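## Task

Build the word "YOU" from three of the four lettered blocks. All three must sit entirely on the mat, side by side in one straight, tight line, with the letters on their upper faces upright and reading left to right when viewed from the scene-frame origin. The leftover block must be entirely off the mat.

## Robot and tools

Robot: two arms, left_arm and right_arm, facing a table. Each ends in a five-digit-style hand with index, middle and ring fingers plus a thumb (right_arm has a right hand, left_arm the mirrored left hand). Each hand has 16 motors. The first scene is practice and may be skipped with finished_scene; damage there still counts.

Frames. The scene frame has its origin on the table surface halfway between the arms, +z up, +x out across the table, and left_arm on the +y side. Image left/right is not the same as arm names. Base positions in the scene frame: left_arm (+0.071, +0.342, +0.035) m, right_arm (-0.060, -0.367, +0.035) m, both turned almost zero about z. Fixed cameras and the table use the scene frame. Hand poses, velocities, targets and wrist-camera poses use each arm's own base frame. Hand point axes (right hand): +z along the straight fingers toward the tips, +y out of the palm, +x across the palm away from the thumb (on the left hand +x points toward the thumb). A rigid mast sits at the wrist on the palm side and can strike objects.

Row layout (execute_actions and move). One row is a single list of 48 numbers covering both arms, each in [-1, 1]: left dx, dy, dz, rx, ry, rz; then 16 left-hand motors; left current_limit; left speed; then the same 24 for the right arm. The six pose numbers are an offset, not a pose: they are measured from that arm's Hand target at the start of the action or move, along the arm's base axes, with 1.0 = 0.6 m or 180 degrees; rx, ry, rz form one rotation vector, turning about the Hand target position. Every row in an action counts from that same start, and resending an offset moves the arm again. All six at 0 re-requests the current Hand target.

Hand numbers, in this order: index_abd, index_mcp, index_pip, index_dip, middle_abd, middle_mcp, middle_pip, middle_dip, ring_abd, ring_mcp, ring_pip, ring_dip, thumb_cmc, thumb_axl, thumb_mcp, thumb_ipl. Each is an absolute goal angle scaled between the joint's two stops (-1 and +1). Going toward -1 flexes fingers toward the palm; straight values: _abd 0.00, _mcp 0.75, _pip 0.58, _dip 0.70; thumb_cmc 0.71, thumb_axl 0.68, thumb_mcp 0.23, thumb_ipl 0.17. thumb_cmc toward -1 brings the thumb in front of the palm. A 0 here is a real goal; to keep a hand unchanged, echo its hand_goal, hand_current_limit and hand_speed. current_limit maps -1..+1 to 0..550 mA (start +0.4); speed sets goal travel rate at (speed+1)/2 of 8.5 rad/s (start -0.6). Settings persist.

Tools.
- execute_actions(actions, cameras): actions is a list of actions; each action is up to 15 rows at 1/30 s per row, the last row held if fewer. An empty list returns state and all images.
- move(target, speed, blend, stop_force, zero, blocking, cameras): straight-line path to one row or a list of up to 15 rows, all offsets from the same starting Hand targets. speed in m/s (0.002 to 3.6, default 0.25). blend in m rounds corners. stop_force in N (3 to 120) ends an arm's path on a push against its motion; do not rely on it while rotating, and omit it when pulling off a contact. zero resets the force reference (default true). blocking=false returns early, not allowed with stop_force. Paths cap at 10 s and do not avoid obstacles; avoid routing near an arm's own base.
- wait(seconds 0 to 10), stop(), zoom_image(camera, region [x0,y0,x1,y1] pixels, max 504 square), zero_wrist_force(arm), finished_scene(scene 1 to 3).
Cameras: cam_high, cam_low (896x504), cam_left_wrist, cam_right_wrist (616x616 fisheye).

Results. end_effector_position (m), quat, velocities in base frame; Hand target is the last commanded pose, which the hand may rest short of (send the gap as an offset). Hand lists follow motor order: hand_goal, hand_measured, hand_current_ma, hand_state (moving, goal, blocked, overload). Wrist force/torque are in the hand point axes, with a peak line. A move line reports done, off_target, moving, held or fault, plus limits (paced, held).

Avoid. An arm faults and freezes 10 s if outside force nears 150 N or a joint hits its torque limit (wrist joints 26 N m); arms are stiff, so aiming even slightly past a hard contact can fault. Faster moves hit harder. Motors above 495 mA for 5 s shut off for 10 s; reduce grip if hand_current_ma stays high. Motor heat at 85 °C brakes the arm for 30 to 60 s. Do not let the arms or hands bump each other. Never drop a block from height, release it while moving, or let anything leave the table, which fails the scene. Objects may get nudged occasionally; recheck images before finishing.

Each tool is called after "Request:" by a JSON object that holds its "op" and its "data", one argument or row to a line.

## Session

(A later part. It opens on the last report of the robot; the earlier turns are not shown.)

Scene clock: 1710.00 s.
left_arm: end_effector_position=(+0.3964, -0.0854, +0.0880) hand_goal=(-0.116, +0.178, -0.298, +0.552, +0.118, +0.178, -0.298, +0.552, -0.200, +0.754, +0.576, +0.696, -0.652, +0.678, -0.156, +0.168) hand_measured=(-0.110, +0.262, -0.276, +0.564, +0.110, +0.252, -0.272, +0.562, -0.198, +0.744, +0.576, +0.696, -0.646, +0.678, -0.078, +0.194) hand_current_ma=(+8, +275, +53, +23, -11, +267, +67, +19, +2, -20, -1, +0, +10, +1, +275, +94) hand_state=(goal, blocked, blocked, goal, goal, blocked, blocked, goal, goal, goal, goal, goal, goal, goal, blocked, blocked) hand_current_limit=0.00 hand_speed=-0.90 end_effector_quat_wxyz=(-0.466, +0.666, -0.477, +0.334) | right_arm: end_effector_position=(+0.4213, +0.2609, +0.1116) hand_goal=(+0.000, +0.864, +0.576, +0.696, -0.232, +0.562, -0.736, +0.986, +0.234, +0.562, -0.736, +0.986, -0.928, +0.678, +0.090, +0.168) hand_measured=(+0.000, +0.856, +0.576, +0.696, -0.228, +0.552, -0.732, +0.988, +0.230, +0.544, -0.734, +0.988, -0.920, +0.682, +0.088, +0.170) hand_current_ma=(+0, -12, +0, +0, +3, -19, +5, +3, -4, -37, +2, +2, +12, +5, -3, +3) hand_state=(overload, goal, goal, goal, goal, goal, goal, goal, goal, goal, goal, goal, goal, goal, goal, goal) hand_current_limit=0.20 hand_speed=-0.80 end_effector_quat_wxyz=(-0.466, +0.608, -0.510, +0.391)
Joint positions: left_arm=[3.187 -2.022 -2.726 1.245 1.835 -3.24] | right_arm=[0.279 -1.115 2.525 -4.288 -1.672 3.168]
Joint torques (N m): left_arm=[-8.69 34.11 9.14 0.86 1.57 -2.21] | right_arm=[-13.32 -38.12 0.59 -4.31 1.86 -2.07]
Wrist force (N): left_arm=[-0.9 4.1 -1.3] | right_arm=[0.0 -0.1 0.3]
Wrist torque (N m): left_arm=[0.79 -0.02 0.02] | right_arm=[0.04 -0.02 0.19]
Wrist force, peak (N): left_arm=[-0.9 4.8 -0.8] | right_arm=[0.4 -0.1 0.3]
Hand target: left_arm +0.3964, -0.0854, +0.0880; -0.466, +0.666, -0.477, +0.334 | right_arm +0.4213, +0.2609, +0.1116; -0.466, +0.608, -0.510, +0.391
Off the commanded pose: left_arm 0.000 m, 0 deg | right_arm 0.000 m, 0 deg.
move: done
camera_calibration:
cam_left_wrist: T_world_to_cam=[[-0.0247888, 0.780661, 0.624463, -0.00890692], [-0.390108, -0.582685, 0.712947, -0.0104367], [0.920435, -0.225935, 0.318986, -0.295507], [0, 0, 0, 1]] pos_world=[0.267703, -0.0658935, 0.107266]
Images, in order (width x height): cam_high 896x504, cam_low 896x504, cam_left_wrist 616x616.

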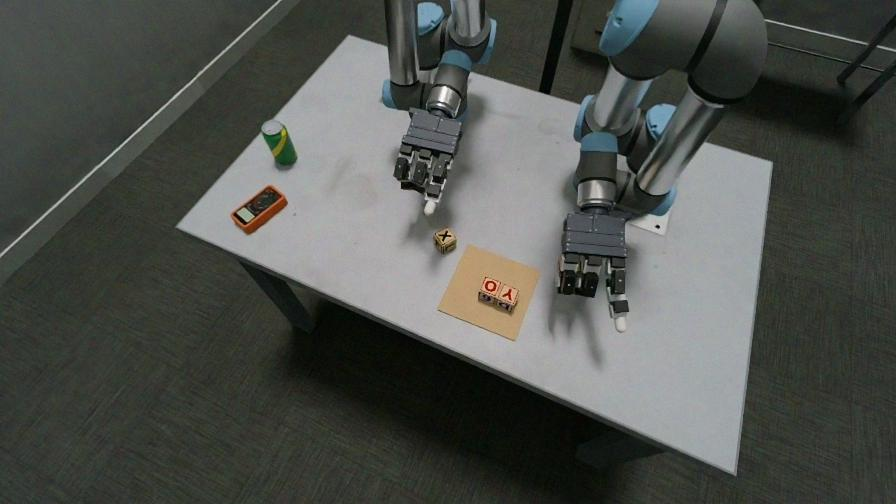

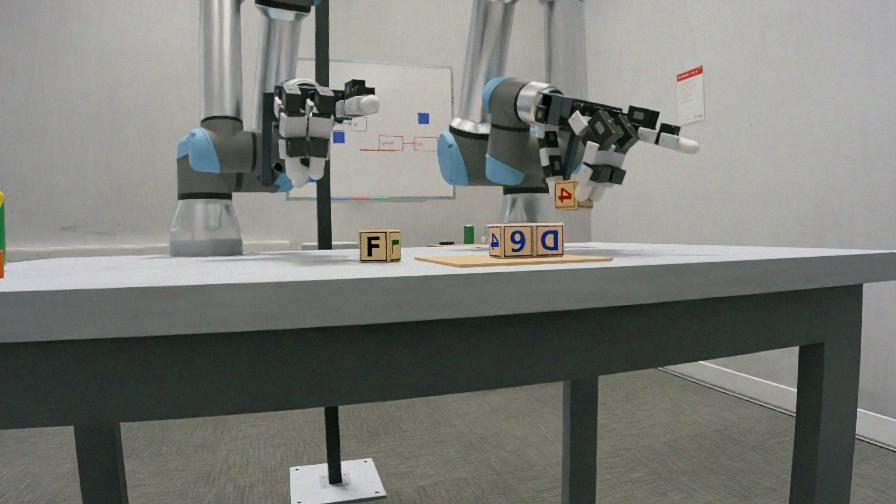

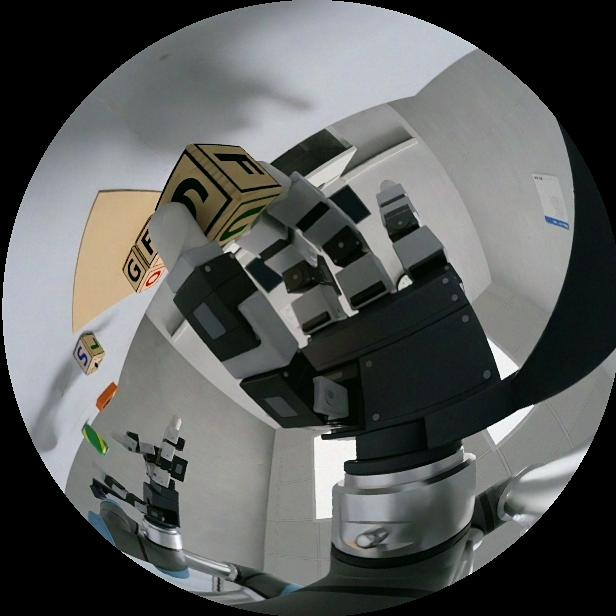

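Request:
{"op": "move", "data": {
  "target": [
    [0.1693,-0.3427,0,0,0,-0.0928,-0.117,0.178,-0.299,0.551,0.117,0.178,-0.299,0.551,-0.2,0.754,0.576,0.696,-0.653,0.678,-0.157,0.168,0,-0.9,0,-0.25,0,0,0,0,0,0.863,0.576,0.696,-0.233,0.562,-0.737,0.986,0.233,0.562,-0.737,0.986,-0.929,0.678,0.09,0.168,0.2,-0.8],
    [0.1693,-0.3427,-0.03,0,0,-0.0928,-0.117,0.178,-0.299,0.551,0.117,0.178,-0.299,0.551,-0.2,0.754,0.576,0.696,-0.653,0.678,-0.157,0.168,0,-0.9,0,-0.25,0,0,0,0,0,0.863,0.576,0.696,-0.233,0.562,-0.737,0.986,0.233,0.562,-0.737,0.986,-0.929,0.678,0.09,0.168,0.2,-0.8]
  ],
  "speed": [0.12,0.05],
  "blend": [0.01,0],
  "cameras": ["cam_high", "cam_low"]
}}

Request:
{"op": "zoom_image", "data": {
  "camera": "cam_low",
  "region": [420, 140, 620, 320]
}}

Request:
{"op": "zoom_image", "data": {
  "camera": "cam_high",
  "region": [430, 230, 600, 350]
}}

Scene clock: 1738.27 s.
left_arm: end_effector_position=(+0.4980, -0.2910, +0.0701) hand_goal=(-0.116, +0.178, -0.298, +0.552, +0.118, +0.178, -0.298, +0.552, -0.200, +0.754, +0.576, +0.696, -0.652, +0.678, -0.156, +0.168) hand_measured=(-0.110, +0.262, -0.276, +0.564, +0.110, +0.252, -0.272, +0.562, -0.198, +0.744, +0.576, +0.696, -0.646, +0.678, -0.078, +0.194) hand_current_ma=(+8, +275, +54, +23, -12, +266, +67, +19, +2, -20, -1, +0, +10, +1, +275, +94) hand_state=(goal, blocked, blocked, goal, goal, blocked, blocked, goal, goal, goal, goal, goal, goal, goal, blocked, blocked) hand_current_limit=0.00 hand_speed=-0.90 end_effector_quat_wxyz=(-0.413, +0.589, -0.569, +0.398) | right_arm: end_effector_position=(+0.4213, +0.1109, +0.1116) hand_goal=(+0.000, +0.864, +0.576, +0.696, -0.232, +0.562, -0.736, +0.986, +0.234, +0.562, -0.736, +0.986, -0.928, +0.678, +0.090, +0.168) hand_measured=(+0.000, +0.856, +0.576, +0.696, -0.228, +0.552, -0.732, +0.988, +0.230, +0.544, -0.734, +0.988, -0.920, +0.682, +0.088, +0.170) hand_current_ma=(+0, -12, +0, +0, +3, -19, +5, +3, -4, -37, +2, +2, +12, +5, -3, +3) hand_state=(overload, goal, goal, goal, goal, goal, goal, goal, goal, goal, goal, goal, goal, goal, goal, goal) hand_current_limit=0.20 hand_speed=-0.80 end_effector_quat_wxyz=(-0.466, +0.608, -0.510, +0.391)
Joint positions: left_arm=[2.744 -2.178 -2.241 0.897 1.976 -3.298] | right_arm=[-0.371 -1.148 2.747 -4.436 -1.046 2.985]
Joint torques (N m): left_arm=[-9.68 22.01 17.55 3.65 0.24 1.92] | right_arm=[-14.43 -10.49 5.41 -4.11 2.47 -2.11]
Wrist force (N): left_arm=[-1.0 3.7 -1.3] | right_arm=[0.0 0.1 0.2]
Wrist torque (N m): left_arm=[0.73 0.02 -0.10] | right_arm=[0.07 -0.01 0.18]
Wrist force, peak (N): left_arm=[-1.5 4.5 -1.4] | right_arm=[-0.1 0.5 0.1]
Hand target: left_arm +0.4980, -0.2910, +0.0700; -0.413, +0.589, -0.569, +0.398 | right_arm +0.4213, +0.1109, +0.1116; -0.466, +0.608, -0.510, +0.391
Off the commanded pose: left_arm 0.000 m, 0 deg | right_arm 0.000 m, 0 deg.
move: done; blend cut to 0.009 m at target 1
Images, in order (width x height): cam_high 896x504, cam_low 896x504.

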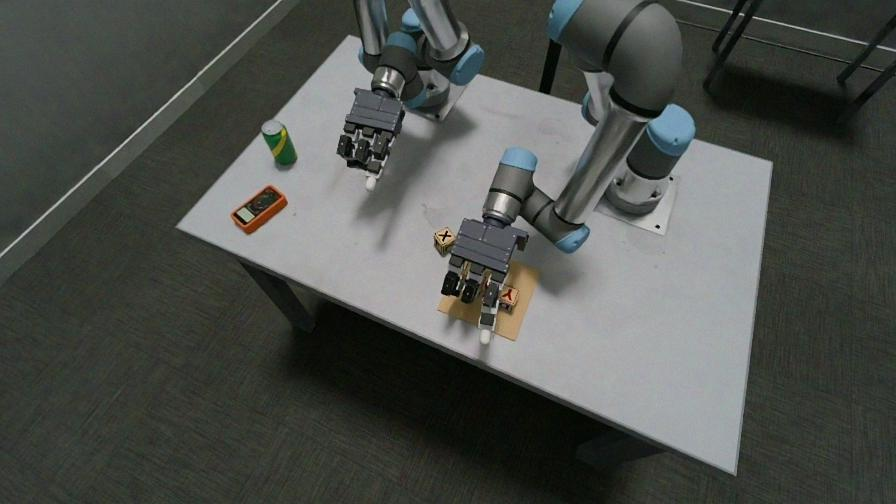

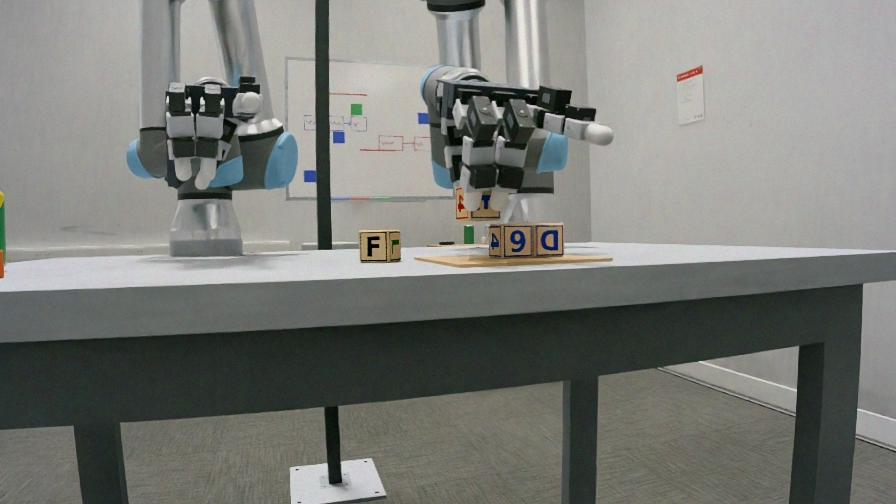

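Scaled by 2.520 from the camera's 896x504 image, which has a finer 1280x720 frame.

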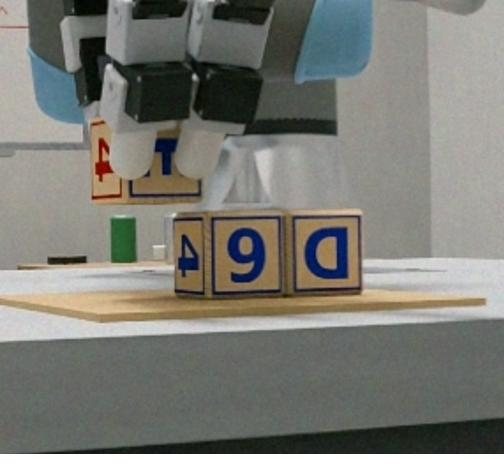

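Scaled by 2.965 from the camera's 896x504 image, which has a finer 1280x720 frame.

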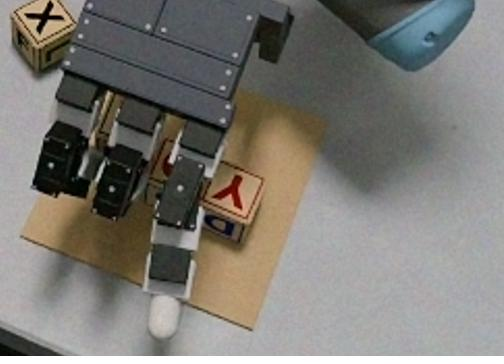

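Request:
{"op": "move", "data": {
  "target": [
    [0,-0.0075,0,0,0,0,-0.117,0.178,-0.299,0.551,0.117,0.178,-0.299,0.551,-0.2,0.754,0.576,0.696,-0.653,0.678,-0.157,0.168,0,-0.9,0,0,0,0,0,0,0,0.863,0.576,0.696,-0.233,0.562,-0.737,0.986,0.233,0.562,-0.737,0.986,-0.929,0.678,0.09,0.168,0.2,-0.8],
    [0,-0.0075,-0.0785,0,0,0,-0.117,0.178,-0.299,0.551,0.117,0.178,-0.299,0.551,-0.2,0.754,0.576,0.696,-0.653,0.678,-0.157,0.168,0,-0.9,0,0,0,0,0,0,0,0.863,0.576,0.696,-0.233,0.562,-0.737,0.986,0.233,0.562,-0.737,0.986,-0.929,0.678,0.09,0.168,0.2,-0.8]
  ],
  "speed": [0.05,0.04],
  "stop_force": 5
}}

Request:
{"op": "move", "data": {
  "target": [0,0.0133,0,0,0,0,-0.117,0.178,-0.299,0.551,0.117,0.178,-0.299,0.551,-0.2,0.754,0.576,0.696,-0.653,0.678,-0.157,0.168,0,-0.9,0,0,0,0,0,0,0,0.863,0.576,0.696,-0.233,0.562,-0.737,0.986,0.233,0.562,-0.737,0.986,-0.929,0.678,0.09,0.168,0.2,-0.8],
  "speed": 0.015,
  "stop_force": 3,
  "cameras": ["cam_high", "cam_low"]
}}

Request:
{"op": "zoom_image", "data": {
  "camera": "cam_low",
  "region": [420, 160, 600, 300]
}}

Request:
{"op": "zoom_image", "data": {
  "camera": "cam_high",
  "region": [430, 230, 600, 350]
}}

Scene clock: 1777.43 s.
left_arm: end_effector_position=(+0.4980, -0.2955, +0.0229) hand_goal=(-0.116, +0.178, -0.298, +0.552, +0.118, +0.178, -0.298, +0.552, -0.200, +0.754, +0.576, +0.696, -0.652, +0.678, -0.156, +0.168) hand_measured=(-0.110, +0.260, -0.276, +0.564, +0.110, +0.252, -0.272, +0.562, -0.198, +0.744, +0.576, +0.696, -0.646, +0.678, -0.078, +0.194) hand_current_ma=(+8, +275, +54, +23, -12, +265, +67, +19, +2, -20, -1, +0, +10, +1, +275, +94) hand_state=(goal, blocked, blocked, goal, goal, blocked, blocked, goal, goal, goal, goal, goal, goal, goal, blocked, blocked) hand_current_limit=0.00 hand_speed=-0.90 end_effector_quat_wxyz=(-0.413, +0.589, -0.569, +0.398) | right_arm: end_effector_position=(+0.4213, +0.1109, +0.1116) hand_goal=(+0.000, +0.864, +0.576, +0.696, -0.232, +0.562, -0.736, +0.986, +0.234, +0.562, -0.736, +0.986, -0.928, +0.678, +0.090, +0.168) hand_measured=(+0.000, +0.856, +0.576, +0.696, -0.228, +0.552, -0.732, +0.988, +0.230, +0.544, -0.734, +0.988, -0.920, +0.682, +0.088, +0.170) hand_current_ma=(+0, -12, +0, +0, +3, -19, +5, +3, -4, -37, +2, +2, +12, +5, -3, +3) hand_state=(overload, goal, goal, goal, goal, goal, goal, goal, goal, goal, goal, goal, goal, goal, goal, goal) hand_current_limit=0.20 hand_speed=-0.80 end_effector_quat_wxyz=(-0.466, +0.608, -0.510, +0.391)
Joint positions: left_arm=[2.734 -2.317 -2.215 1.008 1.986 -3.303] | right_arm=[-0.372 -1.148 2.747 -4.436 -1.046 2.985]
Joint torques (N m): left_arm=[-9.65 24.36 13.88 3.84 1.79 1.93] | right_arm=[-13.87 -11.52 5.2 -4.16 2.56 -2.01]
Wrist force (N): left_arm=[-1.1 3.8 -1.1] | right_arm=[0.1 0.0 0.2]
Wrist torque (N m): left_arm=[0.72 0.03 0.00] | right_arm=[0.06 -0.01 0.19]
Wrist force, peak (N): left_arm=[-1.1 4.2 -1.5] | right_arm=[0.0 0.2 0.4]
Hand target: left_arm +0.4980, -0.2955, +0.0229; -0.413, +0.589, -0.569, +0.398 | right_arm +0.4213, +0.1109, +0.1116; -0.466, +0.608, -0.510, +0.391
Off the commanded pose: left_arm 0.000 m, 0 deg | right_arm 0.000 m, 0 deg.
move: done

Scene clock: 1778.83 s.
left_arm: end_effector_position=(+0.4980, -0.2875, +0.0229) hand_goal=(-0.116, +0.178, -0.298, +0.552, +0.118, +0.178, -0.298, +0.552, -0.200, +0.754, +0.576, +0.696, -0.652, +0.678, -0.156, +0.168) hand_measured=(-0.110, +0.260, -0.276, +0.564, +0.110, +0.252, -0.270, +0.562, -0.198, +0.744, +0.576, +0.696, -0.646, +0.678, -0.078, +0.194) hand_current_ma=(+9, +275, +54, +24, -12, +264, +69, +19, +2, -20, -1, +0, +11, +1, +275, +94) hand_state=(goal, blocked, blocked, goal, goal, blocked, blocked, goal, goal, goal, goal, goal, goal, goal, blocked, blocked) hand_current_limit=0.00 hand_speed=-0.90 end_effector_quat_wxyz=(-0.413, +0.589, -0.569, +0.398) | right_arm: end_effector_position=(+0.4213, +0.1109, +0.1116) hand_goal=(+0.000, +0.864, +0.576, +0.696, -0.232, +0.562, -0.736, +0.986, +0.234, +0.562, -0.736, +0.986, -0.928, +0.678, +0.090, +0.168) hand_measured=(+0.000, +0.856, +0.576, +0.696, -0.228, +0.552, -0.732, +0.988, +0.230, +0.544, -0.734, +0.988, -0.920, +0.682, +0.088, +0.170) hand_current_ma=(+0, -12, +0, +0, +3, -19, +5, +3, -4, -37, +2, +2, +12, +5, -3, +3) hand_state=(overload, goal, goal, goal, goal, goal, goal, goal, goal, goal, goal, goal, goal, goal, goal, goal) hand_current_limit=0.20 hand_speed=-0.80 end_effector_quat_wxyz=(-0.466, +0.608, -0.510, +0.391)
Joint positions: left_arm=[2.752 -2.314 -2.23 1.023 1.968 -3.295] | right_arm=[-0.372 -1.148 2.747 -4.436 -1.046 2.985]
Joint torques (N m): left_arm=[10.51 49.25 -2.17 3.87 -0.93 1.9] | right_arm=[-14.31 -10.87 4.89 -4.1 2.52 -1.96]
Wrist force (N): left_arm=[-0.7 3.7 -1.5] | right_arm=[-0.1 0.1 -0.1]
Wrist torque (N m): left_arm=[0.77 0.03 -0.14] | right_arm=[0.09 0.02 0.17]
Wrist force, peak (N): left_arm=[-0.6 4.3 -1.2] | right_arm=[-0.2 0.3 -0.1]
Hand target: left_arm +0.4980, -0.2875, +0.0229; -0.413, +0.589, -0.569, +0.398 | right_arm +0.4213, +0.1109, +0.1116; -0.466, +0.608, -0.510, +0.391
Off the commanded pose: left_arm 0.000 m, 0 deg | right_arm 0.000 m, 0 deg.
move: done
Images, in order (width x height): cam_high 896x504, cam_low 896x504.

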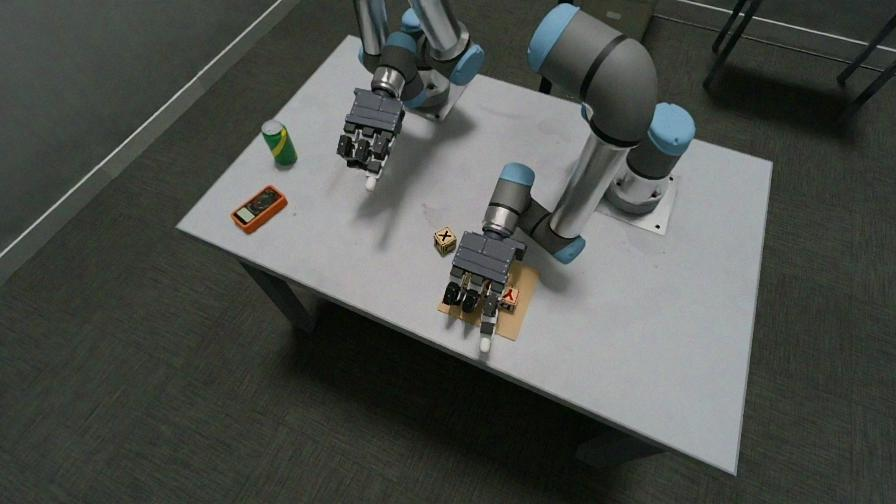

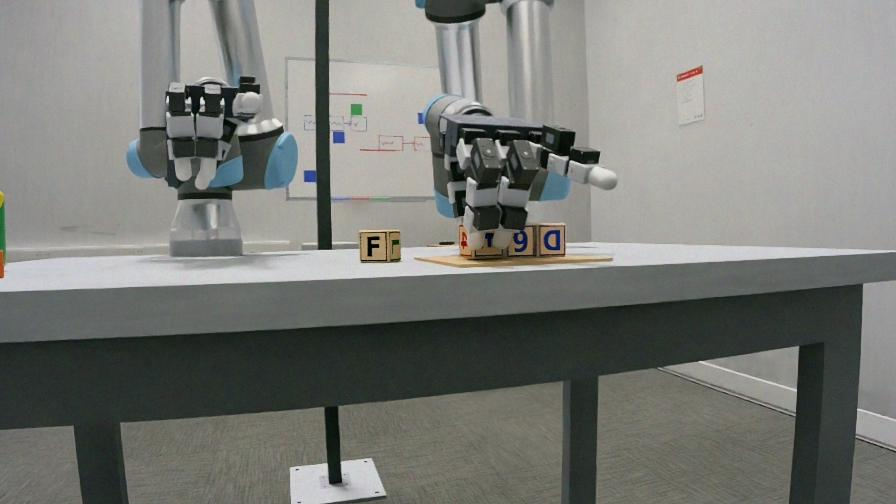

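Scaled by 2.800 from the camera's 896x504 image, which has a finer 1280x720 frame.

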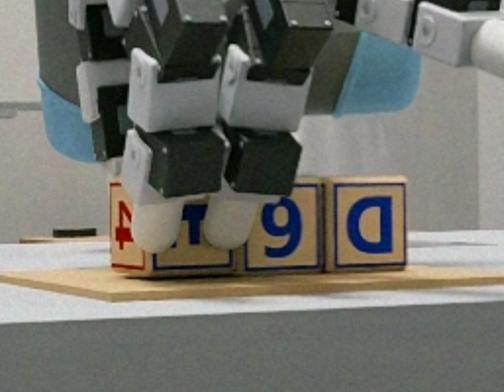

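Scaled by 2.965 from the camera's 896x504 image, which has a finer 1280x720 frame.

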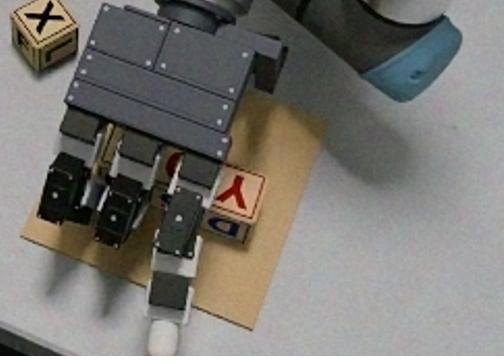

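Request:
{"op": "move", "data": {
  "target": [0,0,-0.015,0,0,0,-0.117,0.178,-0.299,0.551,0.117,0.178,-0.299,0.551,-0.2,0.754,0.576,0.696,-0.653,0.678,-0.157,0.168,0,-0.9,0,0,0,0,0,0,0,0.863,0.576,0.696,-0.233,0.562,-0.737,0.986,0.233,0.562,-0.737,0.986,-0.929,0.678,0.09,0.168,0.2,-0.8],
  "speed": 0.015,
  "stop_force": 4
}}

Request:
{"op": "move", "data": {
  "target": [
    [0,0,0,0,0,0,-0.117,0.425,-0.299,0.551,0.117,0.425,-0.299,0.551,-0.2,0.754,0.576,0.696,-0.653,0.678,0.045,0.168,0.2,-0.8,0,0,0,0,0,0,0,0.863,0.576,0.696,-0.233,0.562,-0.737,0.986,0.233,0.562,-0.737,0.986,-0.929,0.678,0.09,0.168,0.2,-0.8],
    [0,0,0.1,0,0,0,-0.117,0.425,-0.299,0.551,0.117,0.425,-0.299,0.551,-0.2,0.754,0.576,0.696,-0.653,0.678,0.045,0.168,0.2,-0.8,0,0,0,0,0,0,0,0.863,0.576,0.696,-0.233,0.562,-0.737,0.986,0.233,0.562,-0.737,0.986,-0.929,0.678,0.09,0.168,0.2,-0.8],
    [-0.15,0.3,0.2,0,0,0,-0.117,0.425,-0.299,0.551,0.117,0.425,-0.299,0.551,-0.2,0.754,0.576,0.696,-0.653,0.678,0.045,0.168,0.2,-0.8,0,0,0,0,0,0,0,0.863,0.576,0.696,-0.233,0.562,-0.737,0.986,0.233,0.562,-0.737,0.986,-0.929,0.678,0.09,0.168,0.2,-0.8]
  ],
  "speed": [0.05,0.08,0.2],
  "blend": [0,0.01,0],
  "cameras": ["cam_high", "cam_low"]
}}

Request:
{"op": "zoom_image", "data": {
  "camera": "cam_low",
  "region": [420, 160, 600, 300]
}}

Request:
{"op": "zoom_image", "data": {
  "camera": "cam_high",
  "region": [430, 230, 600, 350]
}}

Scene clock: 1802.57 s.
left_arm: end_effector_position=(+0.4980, -0.2875, +0.0207) hand_goal=(-0.116, +0.178, -0.298, +0.552, +0.118, +0.178, -0.298, +0.552, -0.200, +0.754, +0.576, +0.696, -0.652, +0.678, -0.156, +0.168) hand_measured=(-0.110, +0.260, -0.274, +0.564, +0.110, +0.250, -0.270, +0.562, -0.198, +0.744, +0.576, +0.696, -0.646, +0.678, -0.078, +0.196) hand_current_ma=(+9, +275, +56, +24, -12, +258, +70, +20, +2, -20, -1, +0, +12, +1, +275, +101) hand_state=(goal, blocked, blocked, goal, goal, blocked, blocked, goal, goal, goal, goal, goal, goal, goal, blocked, blocked) hand_current_limit=0.00 hand_speed=-0.90 end_effector_quat_wxyz=(-0.413, +0.589, -0.569, +0.398) | right_arm: end_effector_position=(+0.4213, +0.1109, +0.1116) hand_goal=(+0.000, +0.864, +0.576, +0.696, -0.232, +0.562, -0.736, +0.986, +0.234, +0.562, -0.736, +0.986, -0.928, +0.678, +0.090, +0.168) hand_measured=(+0.000, +0.856, +0.576, +0.696, -0.228, +0.552, -0.732, +0.988, +0.230, +0.544, -0.734, +0.988, -0.920, +0.682, +0.088, +0.170) hand_current_ma=(+0, -12, +0, +0, +3, -19, +5, +3, -4, -37, +2, +2, +12, +5, -3, +3) hand_state=(overload, goal, goal, goal, goal, goal, goal, goal, goal, goal, goal, goal, goal, goal, goal, goal) hand_current_limit=0.20 hand_speed=-0.80 end_effector_quat_wxyz=(-0.466, +0.608, -0.510, +0.391)
Joint positions: left_arm=[2.752 -2.321 -2.228 1.028 1.968 -3.295] | right_arm=[-0.372 -1.148 2.747 -4.436 -1.046 2.985]
Joint torques (N m): left_arm=[8.33 49.29 -2.29 0.95 -0.6 1.72] | right_arm=[-14.57 -10.94 5.41 -4.07 2.44 -2.07]
Wrist force (N): left_arm=[-0.8 4.0 -1.2] | right_arm=[-0.1 0.1 0.1]
Wrist torque (N m): left_arm=[0.77 0.04 -0.15] | right_arm=[0.07 0.02 0.17]
Wrist force, peak (N): left_arm=[-0.4 -3.5 -3.9] | right_arm=[0.0 0.4 0.1]
Hand target: left_arm +0.4980, -0.2875, +0.0207; -0.413, +0.589, -0.569, +0.398 (not the last commanded pose) | right_arm +0.4213, +0.1109, +0.1116; -0.466, +0.608, -0.510, +0.391
Off the commanded pose: left_arm 0.007 m, 0 deg | right_arm 0.000 m, 0 deg.
move: contact (left_arm)

Scene clock: 1805.73 s.
left_arm: end_effector_position=(+0.4080, -0.1075, +0.1407) hand_goal=(-0.116, +0.426, -0.298, +0.552, +0.118, +0.426, -0.298, +0.552, -0.200, +0.754, +0.576, +0.696, -0.652, +0.678, +0.046, +0.168) hand_measured=(-0.112, +0.412, -0.296, +0.556, +0.114, +0.412, -0.294, +0.554, -0.198, +0.744, +0.576, +0.696, -0.650, +0.678, +0.044, +0.170) hand_current_ma=(+4, -30, +4, +4, -4, -32, +5, +4, +2, -20, -1, +0, +3, +1, -4, +4) hand_state=(goal, goal, goal, goal, goal, goal, goal, goal, goal, goal, goal, goal, goal, goal, goal, goal) hand_current_limit=0.20 hand_speed=-0.80 end_effector_quat_wxyz=(-0.413, +0.589, -0.569, +0.398) | right_arm: end_effector_position=(+0.4213, +0.1109, +0.1116) hand_goal=(+0.000, +0.864, +0.576, +0.696, -0.232, +0.562, -0.736, +0.986, +0.234, +0.562, -0.736, +0.986, -0.928, +0.678, +0.090, +0.168) hand_measured=(+0.000, +0.856, +0.576, +0.696, -0.228, +0.552, -0.732, +0.988, +0.230, +0.544, -0.734, +0.988, -0.920, +0.682, +0.088, +0.170) hand_current_ma=(+0, -12, +0, +0, +3, -19, +5, +3, -4, -37, +2, +2, +12, +5, -3, +3) hand_state=(overload, goal, goal, goal, goal, goal, goal, goal, goal, goal, goal, goal, goal, goal, goal, goal) hand_current_limit=0.20 hand_speed=-0.80 end_effector_quat_wxyz=(-0.466, +0.608, -0.510, +0.391)
Joint positions: left_arm=[3.341 -1.71 -2.732 0.948 1.417 -3.085] | right_arm=[-0.372 -1.148 2.747 -4.436 -1.046 2.985]
Joint torques (N m): left_arm=[9.94 26.72 -0.38 0.56 -1.57 1.92] | right_arm=[-14.07 -11.24 4.85 -4.05 2.35 -2.01]
Wrist force (N): left_arm=[-1.0 3.5 -1.6] | right_arm=[0.0 -0.1 -0.1]
Wrist torque (N m): left_arm=[0.77 0.01 -0.12] | right_arm=[0.07 0.00 0.18]
Wrist force, peak (N): left_arm=[-0.8 4.2 -1.3] | right_arm=[0.0 0.3 0.4]
Hand target: left_arm +0.4080, -0.1075, +0.1407; -0.413, +0.589, -0.569, +0.398 | right_arm +0.4213, +0.1109, +0.1116; -0.466, +0.608, -0.510, +0.391
Off the commanded pose: left_arm 0.000 m, 0 deg | right_arm 0.000 m, 0 deg.
move: done
Images, in order (width x height): cam_high 896x504, cam_low 896x504.

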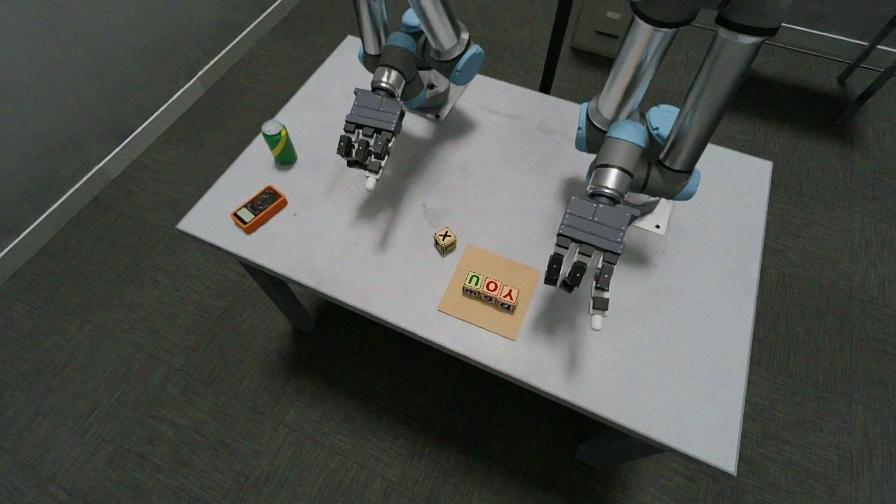

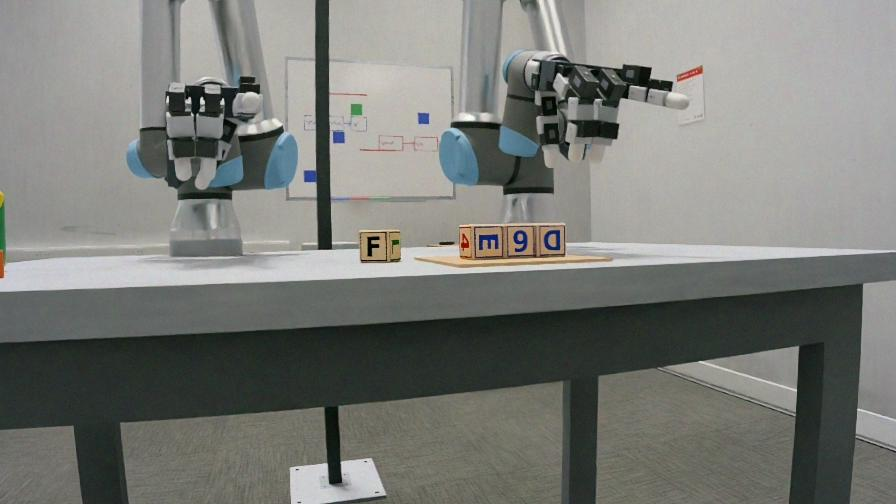

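Scaled by 2.800 from the camera's 896x504 image, which has a finer 1280x720 frame.

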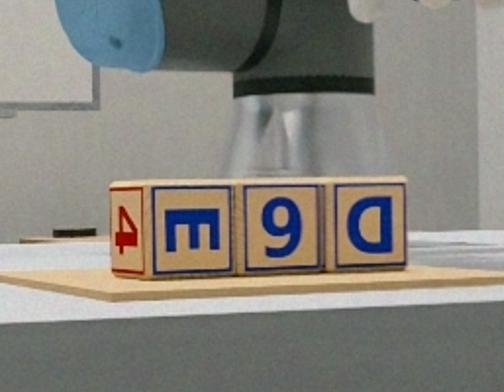

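Scaled by 2.965 from the camera's 896x504 image, which has a finer 1280x720 frame.

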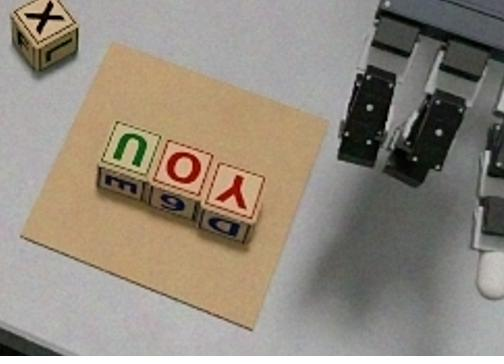

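Request:
{"op": "finished_scene", "data": {
  "scene": 2
}}

The scene is finished: the task was done.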